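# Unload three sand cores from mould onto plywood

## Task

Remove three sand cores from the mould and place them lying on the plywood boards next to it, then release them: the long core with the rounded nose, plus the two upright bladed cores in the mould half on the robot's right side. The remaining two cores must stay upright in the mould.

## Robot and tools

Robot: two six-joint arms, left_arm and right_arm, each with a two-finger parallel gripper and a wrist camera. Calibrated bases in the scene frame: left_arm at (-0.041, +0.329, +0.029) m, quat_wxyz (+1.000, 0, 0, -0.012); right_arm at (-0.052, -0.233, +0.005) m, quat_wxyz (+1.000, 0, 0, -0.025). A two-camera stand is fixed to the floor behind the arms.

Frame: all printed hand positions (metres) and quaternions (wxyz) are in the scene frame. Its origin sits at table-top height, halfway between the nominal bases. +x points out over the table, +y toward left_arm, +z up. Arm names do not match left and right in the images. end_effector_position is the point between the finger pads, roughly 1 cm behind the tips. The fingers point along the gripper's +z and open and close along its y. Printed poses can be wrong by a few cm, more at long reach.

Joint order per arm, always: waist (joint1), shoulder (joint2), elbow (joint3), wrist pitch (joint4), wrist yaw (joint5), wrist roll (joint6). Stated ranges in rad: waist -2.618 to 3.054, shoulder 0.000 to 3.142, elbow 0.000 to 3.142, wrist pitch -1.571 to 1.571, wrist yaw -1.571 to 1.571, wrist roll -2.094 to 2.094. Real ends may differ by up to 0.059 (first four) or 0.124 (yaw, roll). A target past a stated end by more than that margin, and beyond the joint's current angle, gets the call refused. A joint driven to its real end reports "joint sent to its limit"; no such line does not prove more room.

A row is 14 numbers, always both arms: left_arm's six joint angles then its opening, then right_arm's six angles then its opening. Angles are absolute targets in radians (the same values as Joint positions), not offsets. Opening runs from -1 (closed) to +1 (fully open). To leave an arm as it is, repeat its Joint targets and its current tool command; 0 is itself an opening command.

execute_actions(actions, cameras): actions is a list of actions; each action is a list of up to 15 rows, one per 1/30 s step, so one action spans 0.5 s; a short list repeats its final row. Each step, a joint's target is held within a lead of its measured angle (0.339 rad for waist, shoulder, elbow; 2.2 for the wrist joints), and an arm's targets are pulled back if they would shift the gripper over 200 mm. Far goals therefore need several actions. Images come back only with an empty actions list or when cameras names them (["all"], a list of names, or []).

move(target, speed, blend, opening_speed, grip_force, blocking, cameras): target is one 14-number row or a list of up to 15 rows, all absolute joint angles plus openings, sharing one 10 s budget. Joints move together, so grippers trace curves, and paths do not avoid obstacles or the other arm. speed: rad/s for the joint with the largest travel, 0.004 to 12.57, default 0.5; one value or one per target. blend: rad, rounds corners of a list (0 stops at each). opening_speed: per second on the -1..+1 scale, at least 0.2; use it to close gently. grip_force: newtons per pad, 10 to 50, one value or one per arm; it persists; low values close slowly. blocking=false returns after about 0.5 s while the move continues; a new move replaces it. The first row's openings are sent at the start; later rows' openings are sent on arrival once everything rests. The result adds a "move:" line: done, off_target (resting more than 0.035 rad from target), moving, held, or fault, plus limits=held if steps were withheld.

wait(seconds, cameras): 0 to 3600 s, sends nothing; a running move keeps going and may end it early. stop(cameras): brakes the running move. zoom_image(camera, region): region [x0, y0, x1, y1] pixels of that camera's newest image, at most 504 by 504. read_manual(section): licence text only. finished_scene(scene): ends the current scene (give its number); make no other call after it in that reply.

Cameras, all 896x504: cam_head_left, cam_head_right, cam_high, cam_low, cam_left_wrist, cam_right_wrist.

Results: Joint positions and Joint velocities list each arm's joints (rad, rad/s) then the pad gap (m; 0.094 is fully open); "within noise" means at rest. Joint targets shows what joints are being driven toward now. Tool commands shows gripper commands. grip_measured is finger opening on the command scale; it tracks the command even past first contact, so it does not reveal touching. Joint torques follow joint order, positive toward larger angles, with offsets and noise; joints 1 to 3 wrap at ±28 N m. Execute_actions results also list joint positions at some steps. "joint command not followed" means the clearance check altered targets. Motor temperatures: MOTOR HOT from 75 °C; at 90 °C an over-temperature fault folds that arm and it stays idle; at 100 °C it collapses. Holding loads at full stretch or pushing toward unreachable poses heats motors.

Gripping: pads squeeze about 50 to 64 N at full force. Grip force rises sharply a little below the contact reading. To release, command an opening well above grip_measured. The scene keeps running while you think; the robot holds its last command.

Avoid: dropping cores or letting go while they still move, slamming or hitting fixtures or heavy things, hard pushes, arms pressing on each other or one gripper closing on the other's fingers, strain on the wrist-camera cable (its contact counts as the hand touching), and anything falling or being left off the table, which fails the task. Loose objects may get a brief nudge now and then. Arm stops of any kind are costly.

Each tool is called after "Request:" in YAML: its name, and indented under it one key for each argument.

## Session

Request:
move:
  target: [-0.545,1.954,2.068,-1.248,0,0,1, 0.284,1.925,2.131,-1.34,0,0,1]
  speed: 1.0
  grip_force: 35
  cameras: ["cam_left_wrist","cam_right_wrist","cam_head_left","cam_head_right","cam_high"]

Scene clock: 2.60 s.
left_arm: end_effector_position=(+0.3474, +0.0862, +0.2472) grip_measured=+1.000 end_effector_quat_wxyz=(+0.209, +0.264, +0.940, -0.054) | right_arm: end_effector_position=(+0.3782, -0.1309, +0.2488) grip_measured=+1.000 end_effector_quat_wxyz=(+0.215, -0.109, +0.970, +0.022)
Joint positions: left_arm=[-0.54 1.941 2.04 -1.235 -0.015 -0.014 0.094] | right_arm=[0.288 1.912 2.106 -1.329 0.012 0.013 0.094]
Joint torques (N m): left_arm=[-0.57 -8.4 10.17 1.02 0.23 0.16] | right_arm=[-0.12 -9.54 7.62 0.99 -0.1 -0.21]
Motor temperatures (°C): left_arm=[23 36 33 28 22 22 25] | right_arm=[25 33 30 31 21 24 21]
Heat: left arm: 36 °C; right arm: 33 °C.
Joint targets: left_arm=[-0.545 1.954 2.068 -1.248 0.000 0.000] | right_arm=[0.284 1.925 2.131 -1.340 0.000 0.000]
grip_force (N): 35, 35
move: done
Images, in order (width x height): cam_head_left 896x504, cam_head_right 896x504, cam_high 896x504, cam_left_wrist 896x504, cam_right_wrist 896x504.

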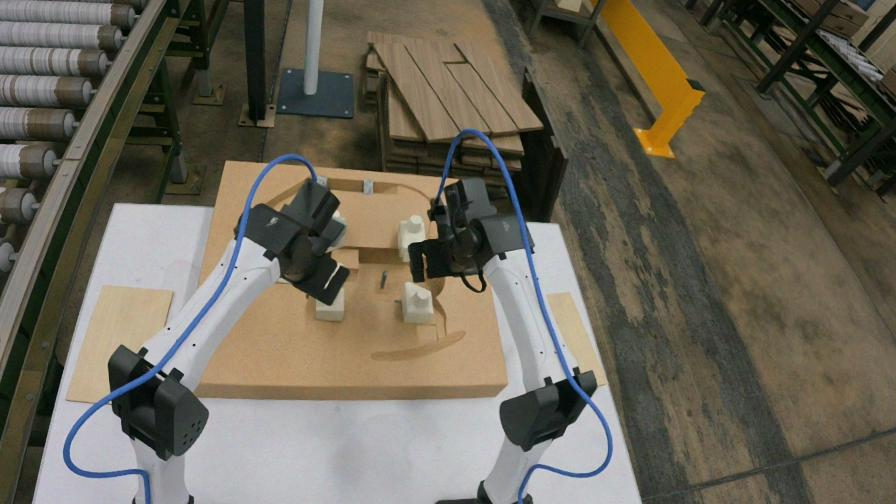

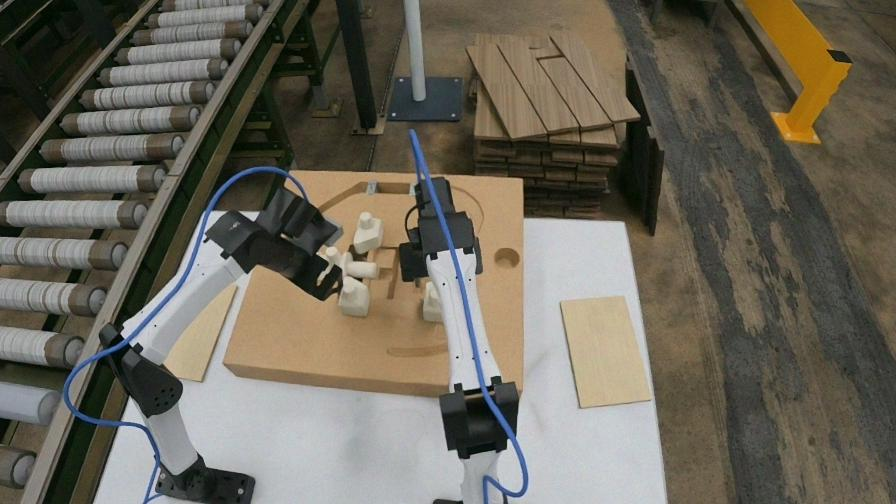

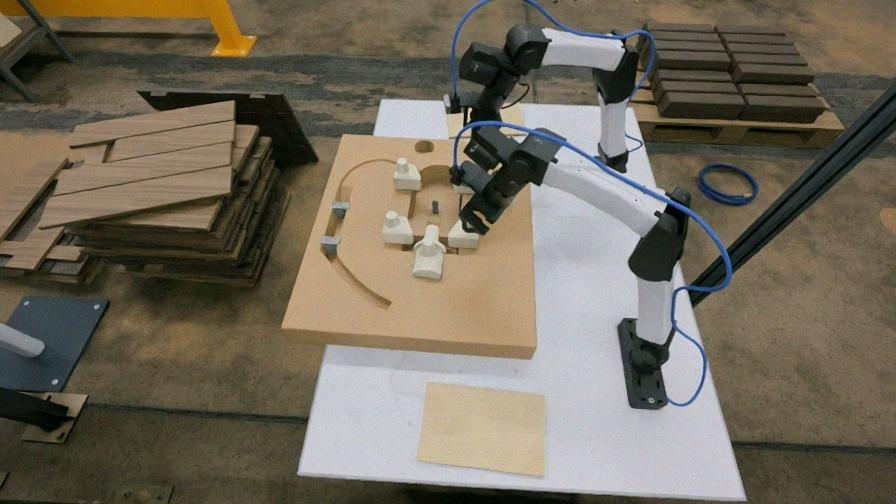

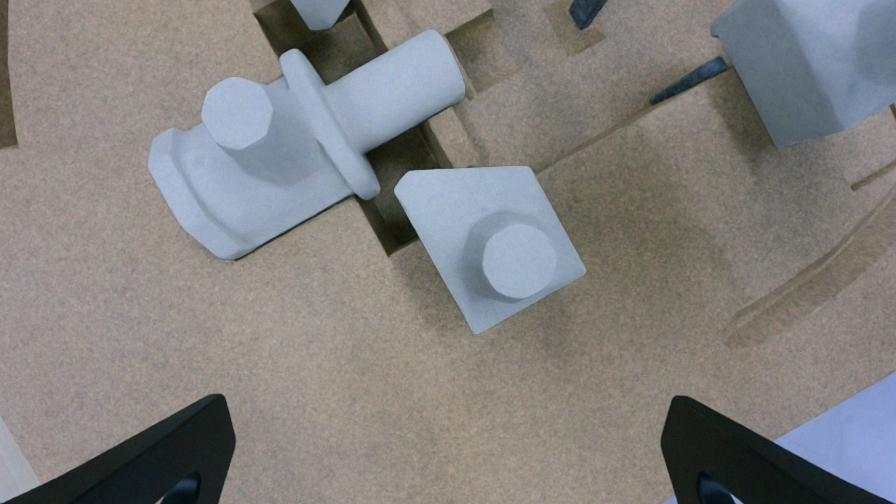

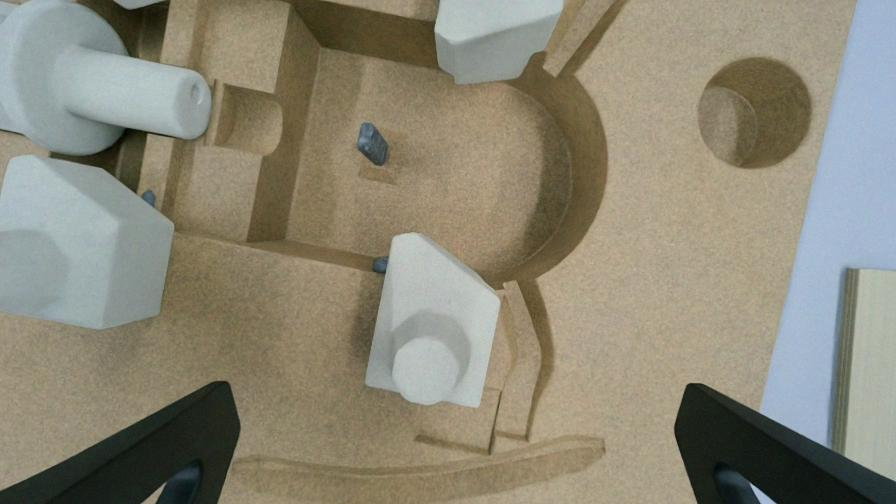

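Request:
move:
  target:
    - [-0.486,2.163,2.097,-0.947,-0.265,-0.395,1, 0.321,1.918,1.944,-1.248,0,0.27,1]
    - [-0.486,2.146,1.883,-0.749,-0.265,-0.395,1, 0.321,1.8876,1.5506,-0.885,0,0.27,1]
    - [-0.486,2.146,1.883,-0.749,-0.265,-0.395,-1, 0.321,1.8876,1.5506,-0.885,0,0.27,-1]
  speed: [0.8,0.5,0.5]
  blend: [0.03,0,0]
  grip_force: 35
  cameras: ["cam_left_wrist","cam_right_wrist"]

Scene clock: 30.00 s.
left_arm: end_effector_position=(+0.4573, +0.1038, +0.1569) grip_measured=-0.262 end_effector_quat_wxyz=(+0.302, +0.023, +0.953, -0.003) | right_arm: end_effector_position=(+0.3690, -0.1203, +0.1030) grip_measured=+0.197 end_effector_quat_wxyz=(+0.152, -0.004, +0.988, +0.036)
Joint positions: left_arm=[-0.484 2.148 1.901 -0.764 -0.266 -0.383 0.035] | right_arm=[0.317 1.912 1.558 -0.903 0.01 0.257 0.056]
Joint torques (N m): left_arm=[-0.28 -12.04 6.5 1.53 -0.07 -0.12] | right_arm=[0.81 -13.71 5.5 1.05 -0.11 0.07]
Motor temperatures (°C): left_arm=[23 46 39 29 22 22 25] | right_arm=[25 39 35 32 21 24 21]
Heat: left arm: 46 °C; right arm: 39 °C.
Joint targets: left_arm=[-0.486 2.146 1.883 -0.749 -0.265 -0.395] | right_arm=[0.321 1.887 1.551 -0.885 0.000 0.270]
grip_force (N): 35, 35
move: done

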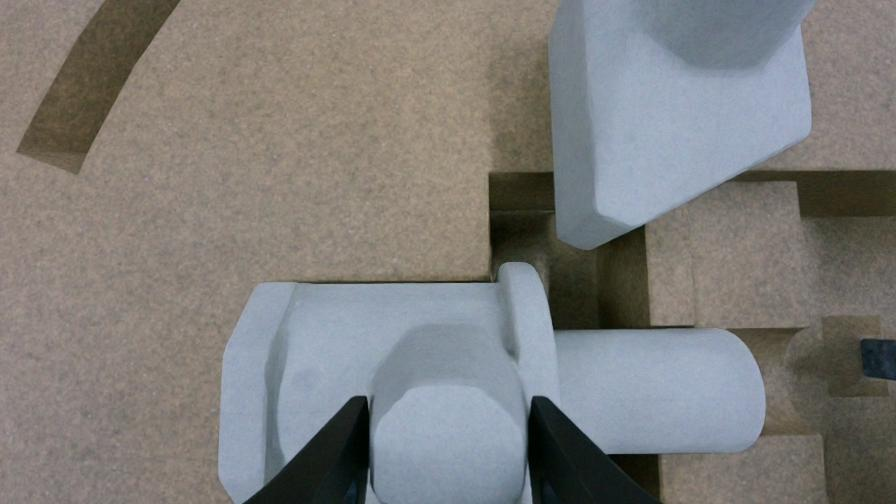

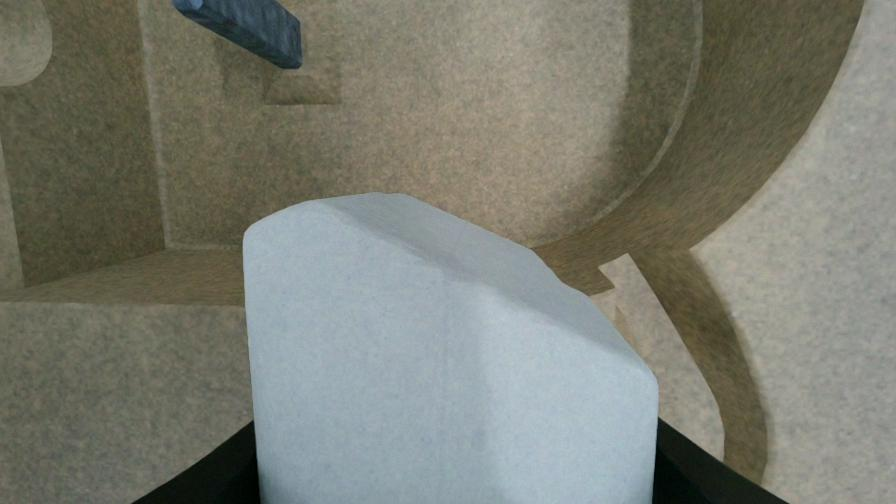

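Request:
move:
  target:
    - [-0.486,2.1485,1.8396,-0.7037,-0.265,-0.395,0.3, 0.321,1.8876,1.741,-1.0755,0,0.27,-1]
    - [-0.486,2.1485,1.8396,-0.7037,-0.265,-0.395,-1, 0.321,1.8876,1.741,-1.0755,0,0.27,-1]
    - [-0.486,2.160,2.065,-0.918,-0.265,-0.395,-1, 0.321,1.966,2.136,-1.392,0,0.27,-1]
    - [-0.486,2.216,2.320,-1.1165,-0.265,-0.395,-1, 0.1,1.966,2.136,-1.392,0,0.2,-1]
    - [-0.225,2.002,2.192,-1.202,-0.265,-0.395,-1, -0.2,1.966,2.136,-1.392,0,0.1,-1]
  speed: [0.4,0.5,0.4,0.4,0.6]
  blend: [0,0,0.04,0.04,0]
  cameras: ["cam_left_wrist","cam_high"]

Scene clock: 57.13 s.
left_arm: end_effector_position=(+0.4350, +0.2506, +0.2470) grip_measured=-0.040 end_effector_quat_wxyz=(+0.241, -0.097, +0.965, +0.043) | right_arm: end_effector_position=(+0.3636, -0.3420, +0.2201) grip_measured=+0.176 end_effector_quat_wxyz=(+0.152, +0.181, +0.972, -0.013)
Joint positions: left_arm=[-0.225 2.054 2.183 -1.263 -0.241 -0.395 0.045] | right_arm=[-0.205 1.959 2.099 -1.403 0.004 0.113 0.055]
Joint torques (N m): left_arm=[-0.1 -14.94 8.35 1.79 -0.32 0.02] | right_arm=[0.8 -10.56 8.47 0.98 -0.05 -0.18]
Motor temperatures (°C): left_arm=[23 56 38 31 22 22 25] | right_arm=[25 45 34 32 21 24 22]
Heat: left arm: 56 °C; right arm: 45 °C.
Joint targets: left_arm=[-0.225 2.002 2.192 -1.202 -0.265 -0.395] | right_arm=[-0.200 1.966 2.136 -1.392 0.000 0.100]
grip_force (N): 35, 35
move: off_target (left_arm, right_arm); left_arm: the wrist pitch is farthest, 0.061 rad from its target; right_arm: the elbow is farthest, 0.037 rad from its target
Images, in order (width x height): cam_high 896x504, cam_left_wrist 896x504.

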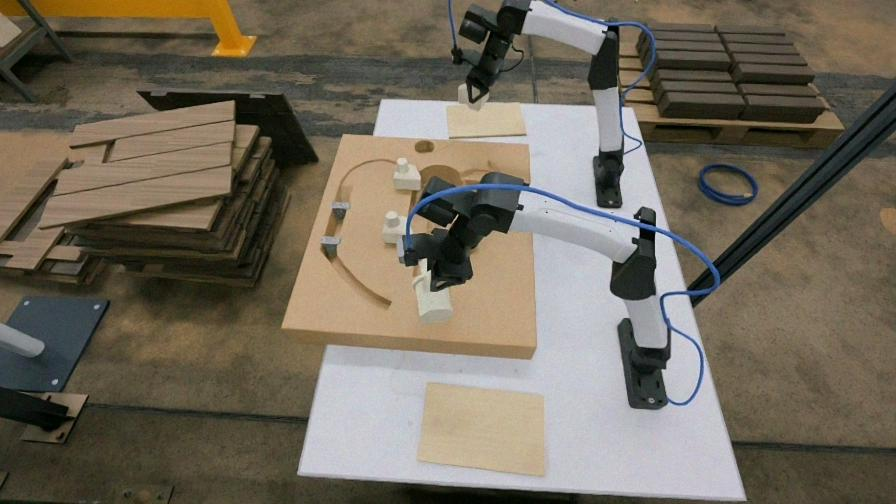

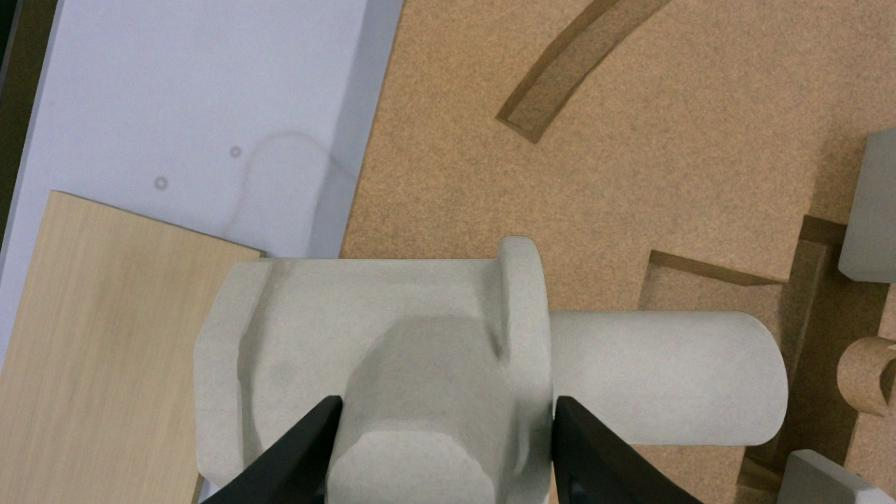

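Request:
move:
  target:
    - [0.1,1.95,2.1,-1.4,-0.55,-1.2,-1, -0.5,1.966,2.136,-1.392,0,0,-1]
    - [0.168,1.80,1.45,-1.089,-0.63,-1.385,-1, -0.665,1.634,0.522,0.912,0,0,-1]
    - [0.165,1.858,1.42,-1.027,-0.63,-1.385,-1, -0.665,1.865,0.475,1.32,0,0,-1]
    - [0.165,1.871,1.376,-0.970,-0.63,-1.385,-1, -0.665,2.06,0.468,1.52,0,0,-1]
  speed: [0.9,1.0,0.5,0.35]
  blend: [0.1,0.05,0.03,0]
  cameras: ["cam_left_wrist","cam_high","cam_low","cam_head_right"]

Request:
zoom_image:
  camera: "cam_low"
  region: [300, 190, 450, 300]

Request:
zoom_image:
  camera: "cam_head_right"
  region: [540, 280, 660, 420]

Scene clock: 68.40 s.
left_arm: end_effector_position=(+0.3036, +0.4706, +0.1114) grip_measured=-0.040 end_effector_quat_wxyz=(-0.193, +0.667, -0.690, -0.203) | right_arm: end_effector_position=(+0.2835, -0.5218, +0.0624) grip_measured=+0.176 end_effector_quat_wxyz=(+0.603, +0.271, +0.717, -0.221)
Joint positions: left_arm=[0.163 1.872 1.381 -0.997 -0.562 -1.373 0.045] | right_arm=[-0.66 2.057 0.464 1.417 0.003 0.011 0.055]
Joint torques (N m): left_arm=[0.13 -8.75 6.65 0.73 -1 -0.11] | right_arm=[-0.23 -8.73 3.55 2.83 -0.04 -0.19]
Motor temperatures (°C): left_arm=[23 61 38 31 23 22 26] | right_arm=[25 44 35 34 21 24 22]
Heat: left arm: 61 °C; right arm: 44 °C.
Joint targets: left_arm=[0.165 1.871 1.376 -0.970 -0.630 -1.385] | right_arm=[-0.665 2.060 0.468 1.520 0.000 0.000]
grip_force (N): 35, 35
move: off_target (left_arm, right_arm); left_arm: the wrist yaw is farthest, 0.068 rad from its target; right_arm: the wrist pitch is farthest, 0.103 rad from its target
Images, in order (width x height): cam_head_right 896x504, cam_high 896x504, cam_low 896x504, cam_left_wrist 896x504.

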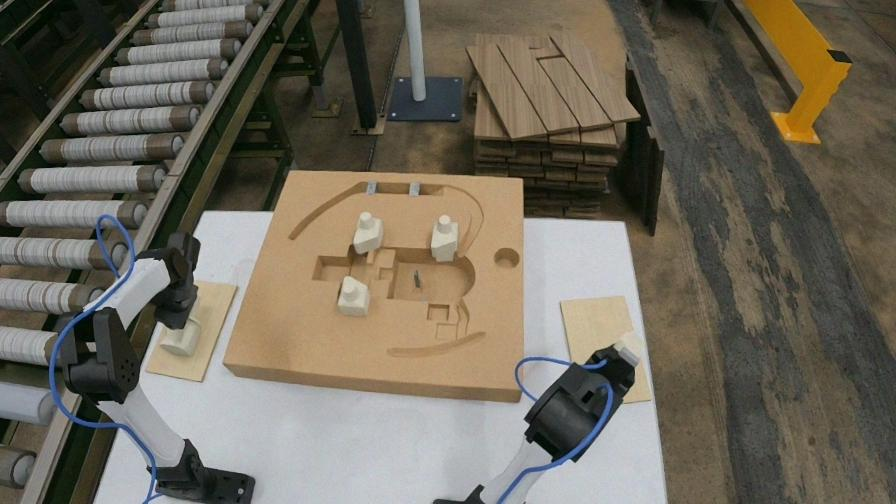

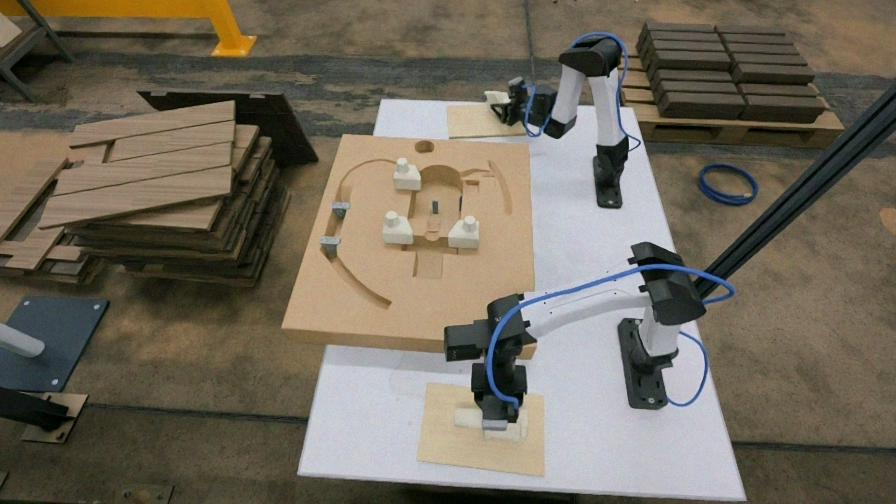

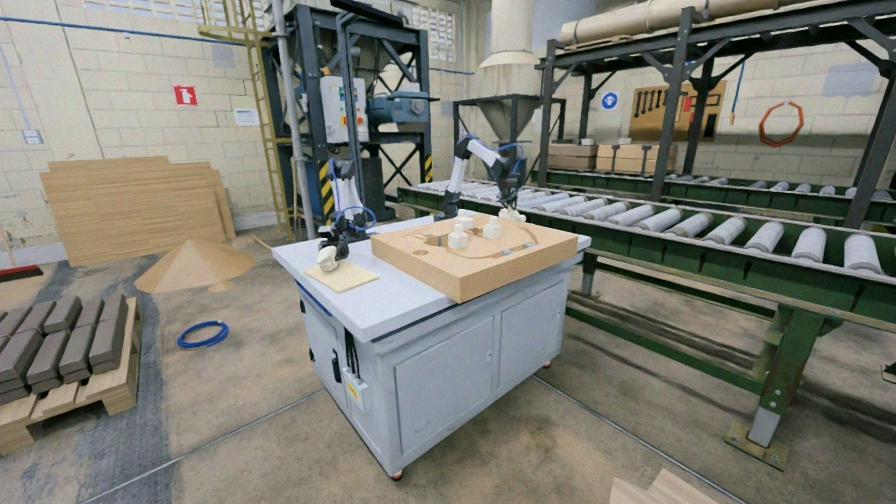

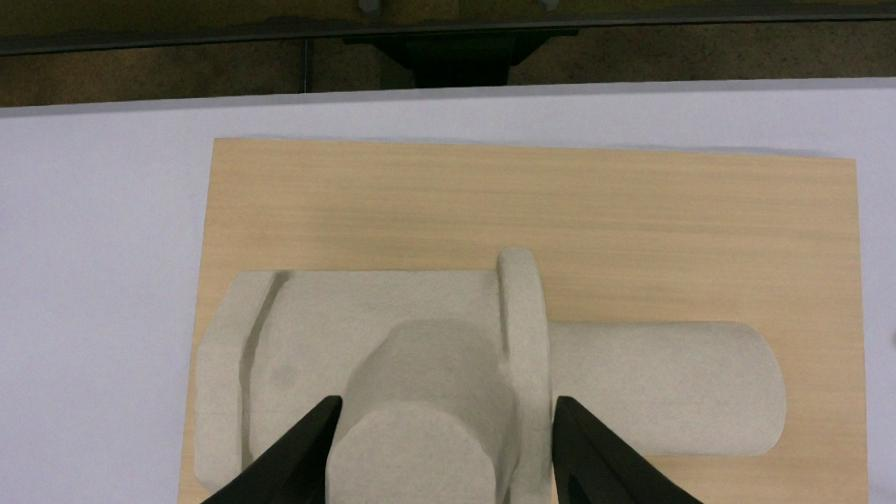

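Scaled by 3.360 from the camera's image (finer frame: 1280x720).

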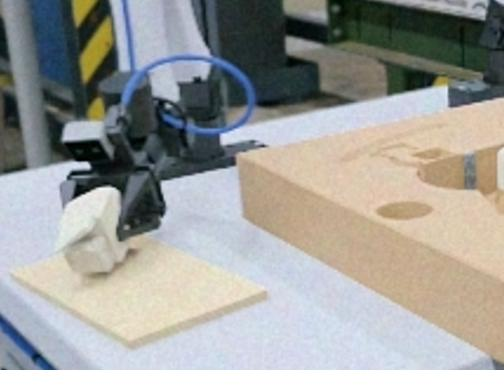

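Scaled by 3.600 from the camera's image (finer frame: 1280x720).

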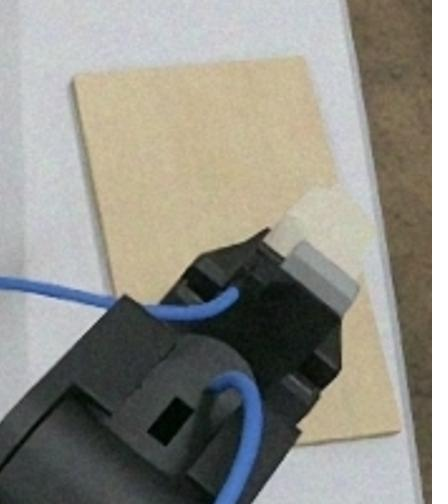

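Request:
move:
  target:
    - [0.165,1.878,1.356,-0.943,-0.62,-1.385,-1, -0.63,2.09,0.470,1.55,0,0,-1]
    - [0.165,1.878,1.356,-0.943,-0.62,-1.385,-0.04, -0.63,2.142,0.475,1.57,0,0,0.18]
    - [0.165,1.878,1.356,-0.943,-0.62,-1.385,0.5, -0.63,2.142,0.475,1.57,0,0,0.7]
  speed: [0.2,0.15,0.2]
  opening_speed: 0.5
  cameras: ["cam_left_wrist","cam_right_wrist","cam_high","cam_low"]

Request:
zoom_image:
  camera: "cam_low"
  region: [300, 190, 450, 300]

Scene clock: 81.33 s.
left_arm: end_effector_position=(+0.3079, +0.4764, +0.1118) grip_measured=+0.498 end_effector_quat_wxyz=(-0.214, +0.667, -0.683, -0.209) | right_arm: end_effector_position=(+0.2890, -0.5107, +0.0419) grip_measured=+0.698 end_effector_quat_wxyz=(+0.593, +0.262, +0.731, -0.211)
Joint positions: left_arm=[0.163 1.872 1.367 -0.953 -0.597 -1.373 0.07] | right_arm=[-0.633 2.128 0.464 1.455 0.002 0.003 0.08]
Joint torques (N m): left_arm=[0.06 -8.17 6.15 0.6 -0.54 -0.11] | right_arm=[0.85 -7.64 3.58 2.97 -0.06 -0.1]
Motor temperatures (°C): left_arm=[23 55 38 30 23 22 26] | right_arm=[25 43 34 42 21 24 22]
Heat: left arm: 55 °C; right arm: 43 °C.
Joint targets: left_arm=[0.165 1.878 1.356 -0.943 -0.620 -1.385] | right_arm=[-0.630 2.142 0.475 1.570 0.000 0.000]
grip_force (N): 35, 35
move: off_target (right_arm); target 2's new numbers were sent with right_arm's wrist pitch 0.113 rad from that target; target 3's new numbers were sent with right_arm's wrist pitch 0.113 rad from that target; right_arm: the wrist pitch is farthest, 0.115 rad from its target
Images, in order (width x height): cam_high 896x504, cam_low 896x504, cam_left_wrist 896x504, cam_right_wrist 896x504.

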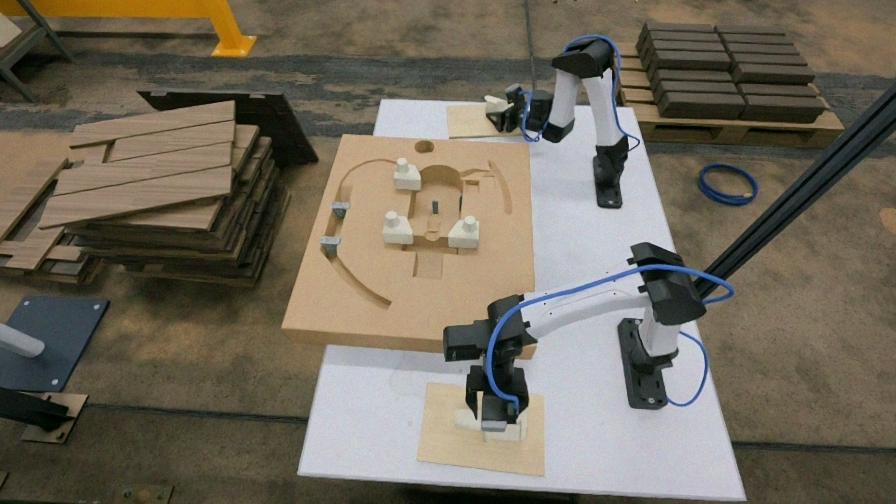

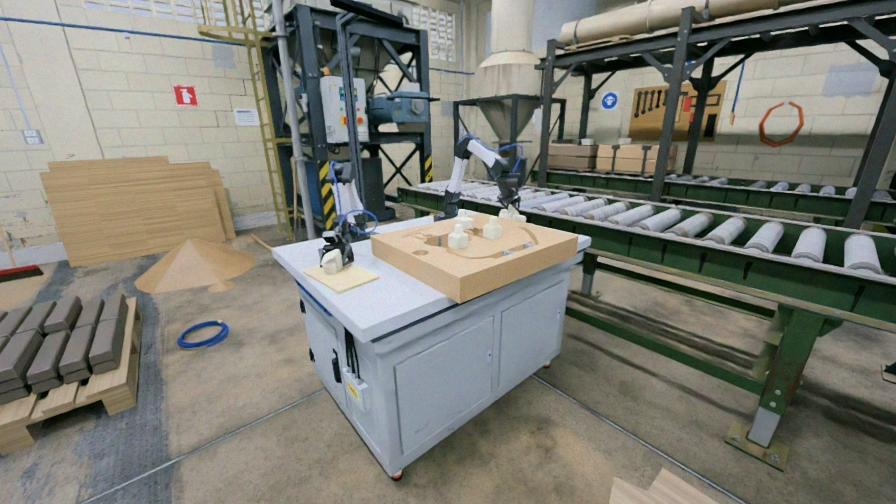

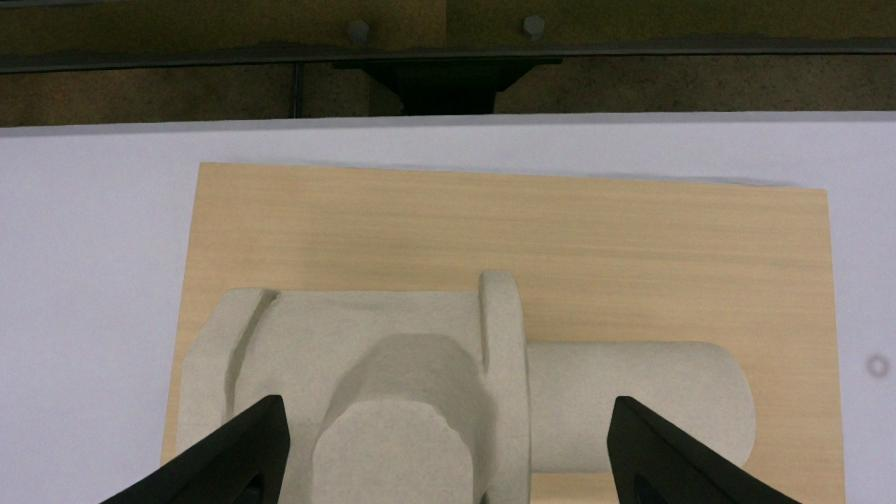

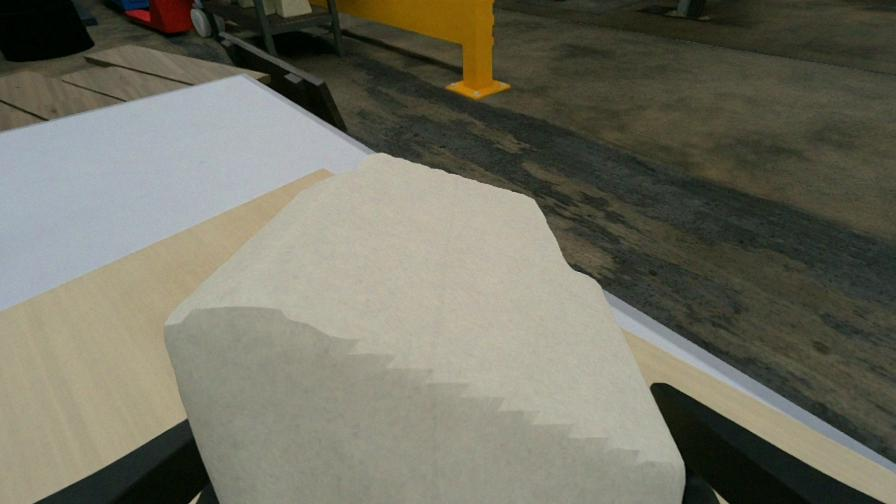

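Scaled by 3.360 from the camera's image (finer frame: 1280x720).

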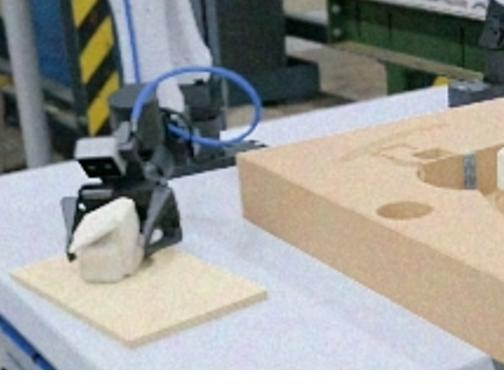

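Request:
move:
  target:
    - [0.165,1.86,1.43,-1.03,-0.62,-1.385,0.9, -0.63,1.865,0.475,1.32,0,0,1]
    - [0.17,1.839,1.595,-1.22,-0.6,-1.385,1, -0.63,1.634,0.522,0.912,0,0,1]
    - [0.17,1.6,1.5,-1.0,-0.3,-0.6,1, -0.46,1.966,2.0,-1.3,0,0,1]
    - [0.3,1.1,0.7,-0.44,0,0,1, 0.235,2.37,2.42,-0.918,0,0.185,1]
  speed: [0.4,0.7,1.2,1.0]
  blend: [0.05,0.08,0.1,0]
  cameras: ["cam_right_wrist","cam_head_right","cam_high"]

Scene clock: 102.80 s.
left_arm: end_effector_position=(+0.2635, +0.4159, +0.1552) grip_measured=+0.999 end_effector_quat_wxyz=(+0.352, -0.135, +0.925, +0.052) | right_arm: end_effector_position=(+0.5410, -0.1211, +0.1848) grip_measured=+0.998 end_effector_quat_wxyz=(+0.328, -0.007, +0.943, +0.060)
Joint positions: left_arm=[0.295 1.111 0.718 -0.452 -0.014 -0.014 0.094] | right_arm=[0.237 2.348 2.394 -0.936 -0.001 0.172 0.094]
Joint torques (N m): left_arm=[0.4 -3.99 6.65 1.77 0.22 0.12] | right_arm=[0.08 -13.63 8.58 1.62 0 0.02]
Heat: left arm: 51 °C; right arm: 46 °C.
Joint targets: left_arm=[0.300 1.100 0.700 -0.440 0.000 0.000] | right_arm=[0.235 2.370 2.420 -0.918 0.000 0.185]
grip_force (N): 35, 35
move: done; blend cut to 0 rad at target 2
Images, in order (width x height): cam_head_right 896x504, cam_high 896x504, cam_right_wrist 896x504.

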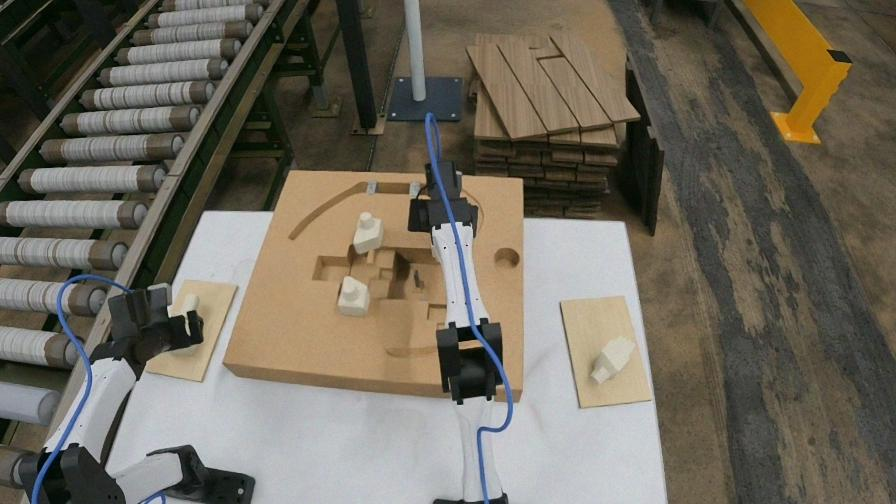

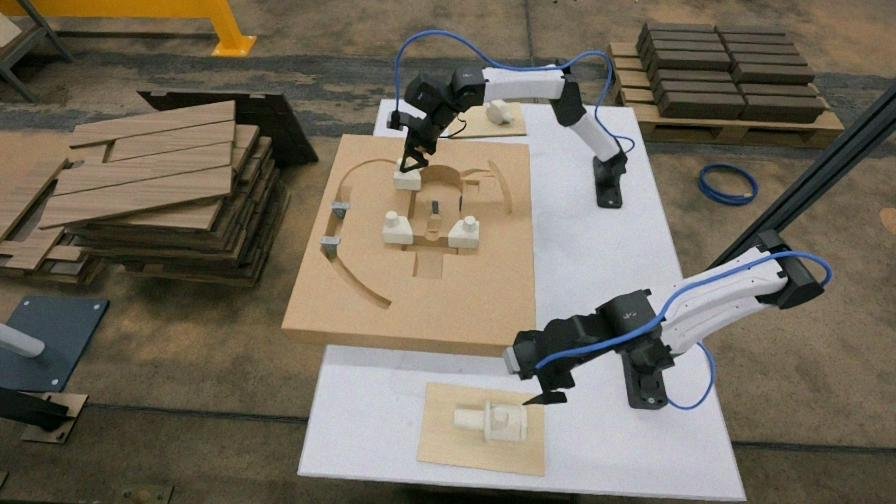

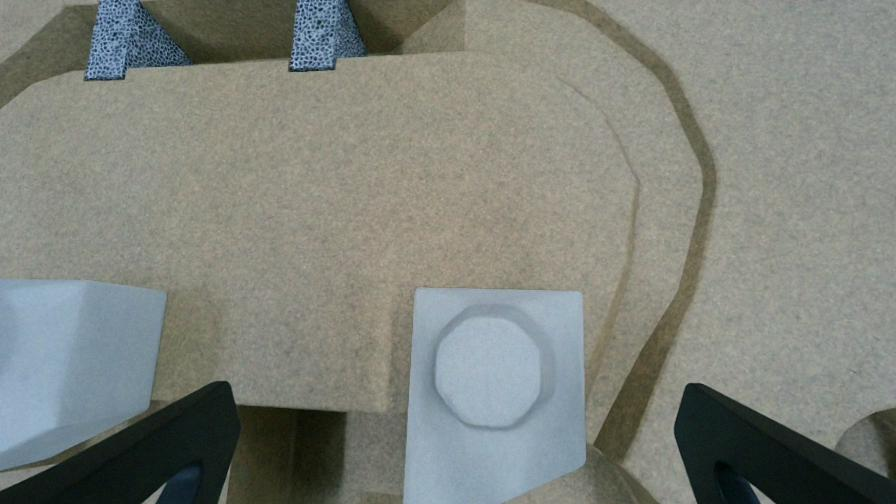

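Request:
move:
  target:
    - [0.3,1.1,0.7,-0.44,0,0,1, 0.214,2.342,2.151,-0.647,0,0.17,1]
    - [0.3,1.1,0.7,-0.44,0,0,1, 0.214,2.342,2.151,-0.647,0,0.17,-1]
  speed: 0.4
  cameras: ["cam_right_wrist"]

Scene clock: 116.30 s.
left_arm: end_effector_position=(+0.2636, +0.4159, +0.1552) grip_measured=+0.999 end_effector_quat_wxyz=(+0.352, -0.135, +0.925, +0.052) | right_arm: end_effector_position=(+0.5596, -0.1291, +0.1324) grip_measured=+0.167 end_effector_quat_wxyz=(+0.345, +0.001, +0.937, +0.060)
Joint positions: left_arm=[0.295 1.111 0.718 -0.451 -0.014 -0.014 0.094] | right_arm=[0.218 2.348 2.159 -0.665 -0.002 0.172 0.055]
Joint torques (N m): left_arm=[0.4 -4.04 6.67 1.77 0.22 0.14] | right_arm=[-0.09 -16.77 6.08 1.6 0 -0.11]
Motor temperatures (°C): left_arm=[23 48 37 32 23 22 25] | right_arm=[25 47 35 42 21 24 22]
Heat: left arm: 48 °C; right arm: 47 °C.
Joint targets: left_arm=[0.300 1.100 0.700 -0.440 0.000 0.000] | right_arm=[0.214 2.342 2.151 -0.647 0.000 0.170]
grip_force (N): 35, 35
move: done

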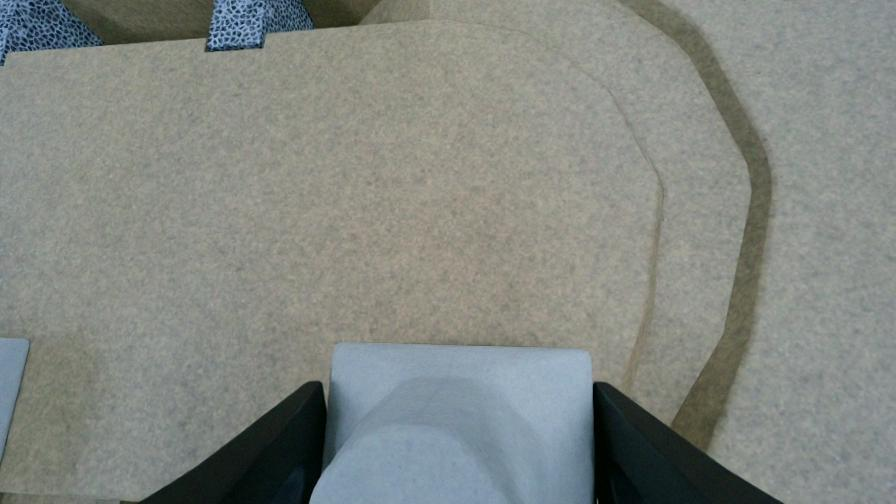

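Request:
move:
  target:
    - [0.3,1.1,0.7,-0.44,0,0,1, 0.214,2.342,2.151,-0.647,0,0.17,0.6]
    - [0.3,1.1,0.7,-0.44,0,0,1, 0.214,2.34,2.076,-0.574,0,0.17,0.6]
    - [0.3,1.1,0.7,-0.44,0,0,1, 0.214,2.34,2.076,-0.574,0,0.17,-1]
  speed: 0.4
  cameras: ["cam_right_wrist"]

Scene clock: 123.63 s.
left_arm: end_effector_position=(+0.2636, +0.4159, +0.1552) grip_measured=+0.999 end_effector_quat_wxyz=(+0.352, -0.135, +0.925, +0.052) | right_arm: end_effector_position=(+0.5594, -0.1286, +0.1131) grip_measured=+0.229 end_effector_quat_wxyz=(+0.344, +0.001, +0.937, +0.061)
Joint positions: left_arm=[0.295 1.111 0.718 -0.451 -0.014 -0.014 0.094] | right_arm=[0.218 2.348 2.083 -0.591 -0.005 0.172 0.058]
Joint torques (N m): left_arm=[0.46 -4.07 6.75 1.78 0.22 0.13] | right_arm=[-0.14 -16.98 6.19 1.67 0.04 -0.05]
Heat: left arm: 46 °C; right arm: 51 °C.
Joint targets: left_arm=[0.300 1.100 0.700 -0.440 0.000 0.000] | right_arm=[0.214 2.340 2.076 -0.574 0.000 0.170]
grip_force (N): 35, 35
move: done

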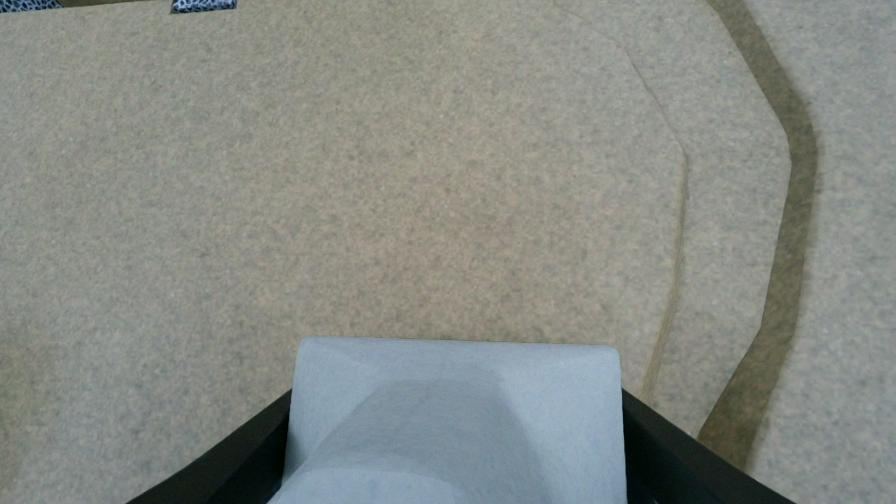

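Request:
move:
  target:
    - [0.3,1.1,0.7,-0.44,0,0,1,0.214,2.369,2.335,-0.803,0,0.17,-1]
    - [0.3,1.1,0.7,-0.44,0,0,1,0.214,2.411,2.491,-0.918,0,0.17,-1]
    - [0.3,1.1,0.7,-0.44,0,0,1,0.214,2.127,2.092,-0.803,0,0.17,-1]
    - [0.3,1.1,0.7,-0.44,0,0,1,0.1,1.916,1.901,-0.823,0,0.17,-1]
    - [0.3,1.1,0.7,-0.44,0,0,1,-0.41,1.916,1.901,-0.823,0,0.25,-1]
    - [0.3,1.1,0.7,-0.44,0,0,1,-0.41,1.752,0.709,0.94,0,0.25,-1]
    - [0.3,1.1,0.7,-0.44,0,0,1,-0.41,1.923,0.63,1.198,0,0.25,-1]
  speed: [0.4,0.4,0.5,0.7,0.9,1.0,0.5]
  blend: 0.05
  cameras: ["cam_low","cam_head_right","cam_high"]

Request:
zoom_image:
  camera: "cam_low"
  region: [300, 190, 450, 300]

Request:
zoom_image:
  camera: "cam_head_right"
  region: [540, 280, 660, 420]

Scene clock: 135.83 s.
left_arm: end_effector_position=(+0.2637, +0.4159, +0.1553) grip_measured=+0.999 end_effector_quat_wxyz=(+0.352, -0.135, +0.925, +0.052) | right_arm: end_effector_position=(+0.3752, -0.4480, +0.0983) grip_measured=+0.175 end_effector_quat_wxyz=(+0.630, +0.267, +0.725, -0.075)
Joint positions: left_arm=[0.295 1.111 0.718 -0.451 -0.014 -0.014 0.094] | right_arm=[-0.414 1.922 0.624 1.102 0.007 0.237 0.055]
Joint torques (N m): left_arm=[0.4 -4.08 6.72 1.77 0.22 0.14] | right_arm=[0.54 -9.46 5.04 2.79 -0.1 0.08]
Motor temperatures (°C): left_arm=[23 44 37 34 23 22 25] | right_arm=[25 54 36 41 21 24 22]
Heat: left arm: 44 °C; right arm: 54 °C.
Joint targets: left_arm=[0.300 1.100 0.700 -0.440 0.000 0.000] | right_arm=[-0.410 1.923 0.630 1.198 0.000 0.250]
grip_force (N): 35, 35
move: off_target (right_arm); right_arm: the wrist pitch is farthest, 0.096 rad from its target
Images, in order (width x height): cam_head_right 896x504, cam_high 896x504, cam_low 896x504.

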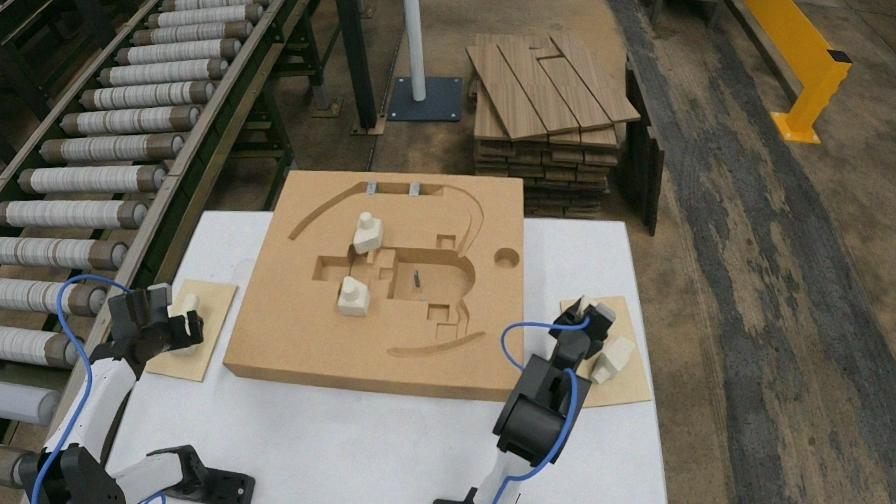

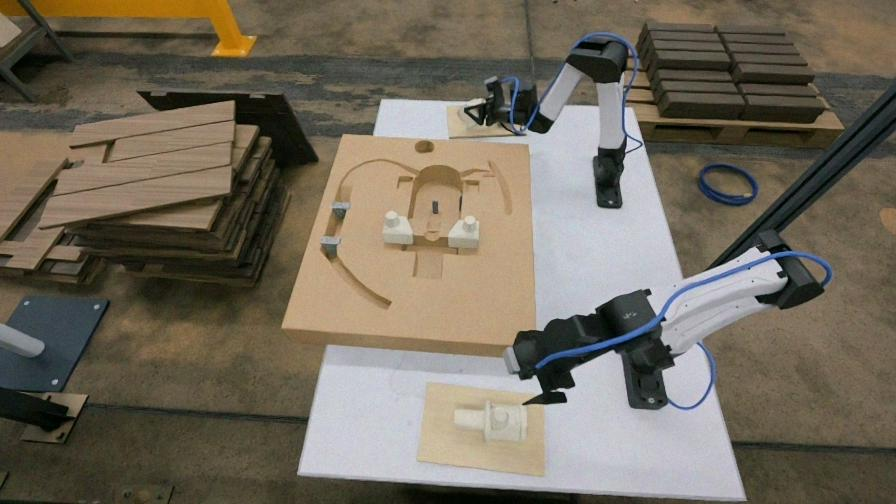

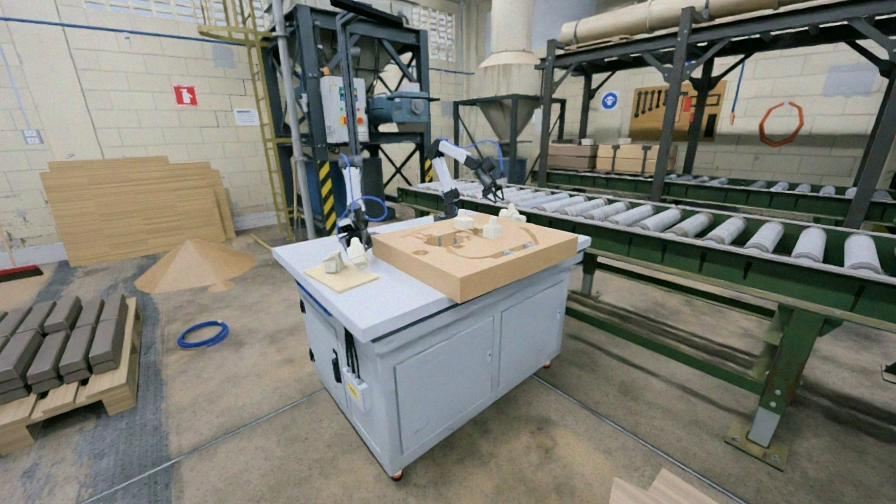

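Scaled by 3.360 from the camera's image (finer frame: 1280x720).

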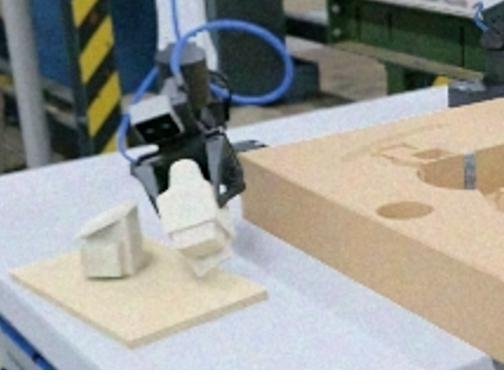

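Scaled by 3.600 from the camera's image (finer frame: 1280x720).

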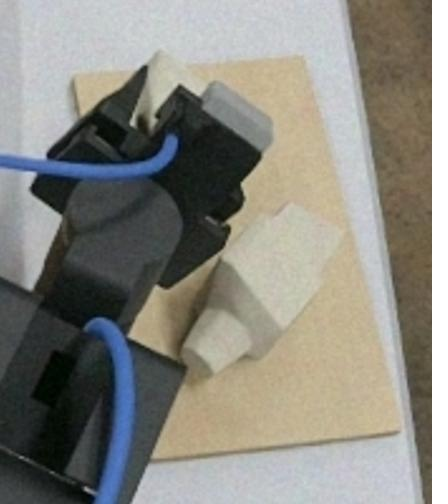

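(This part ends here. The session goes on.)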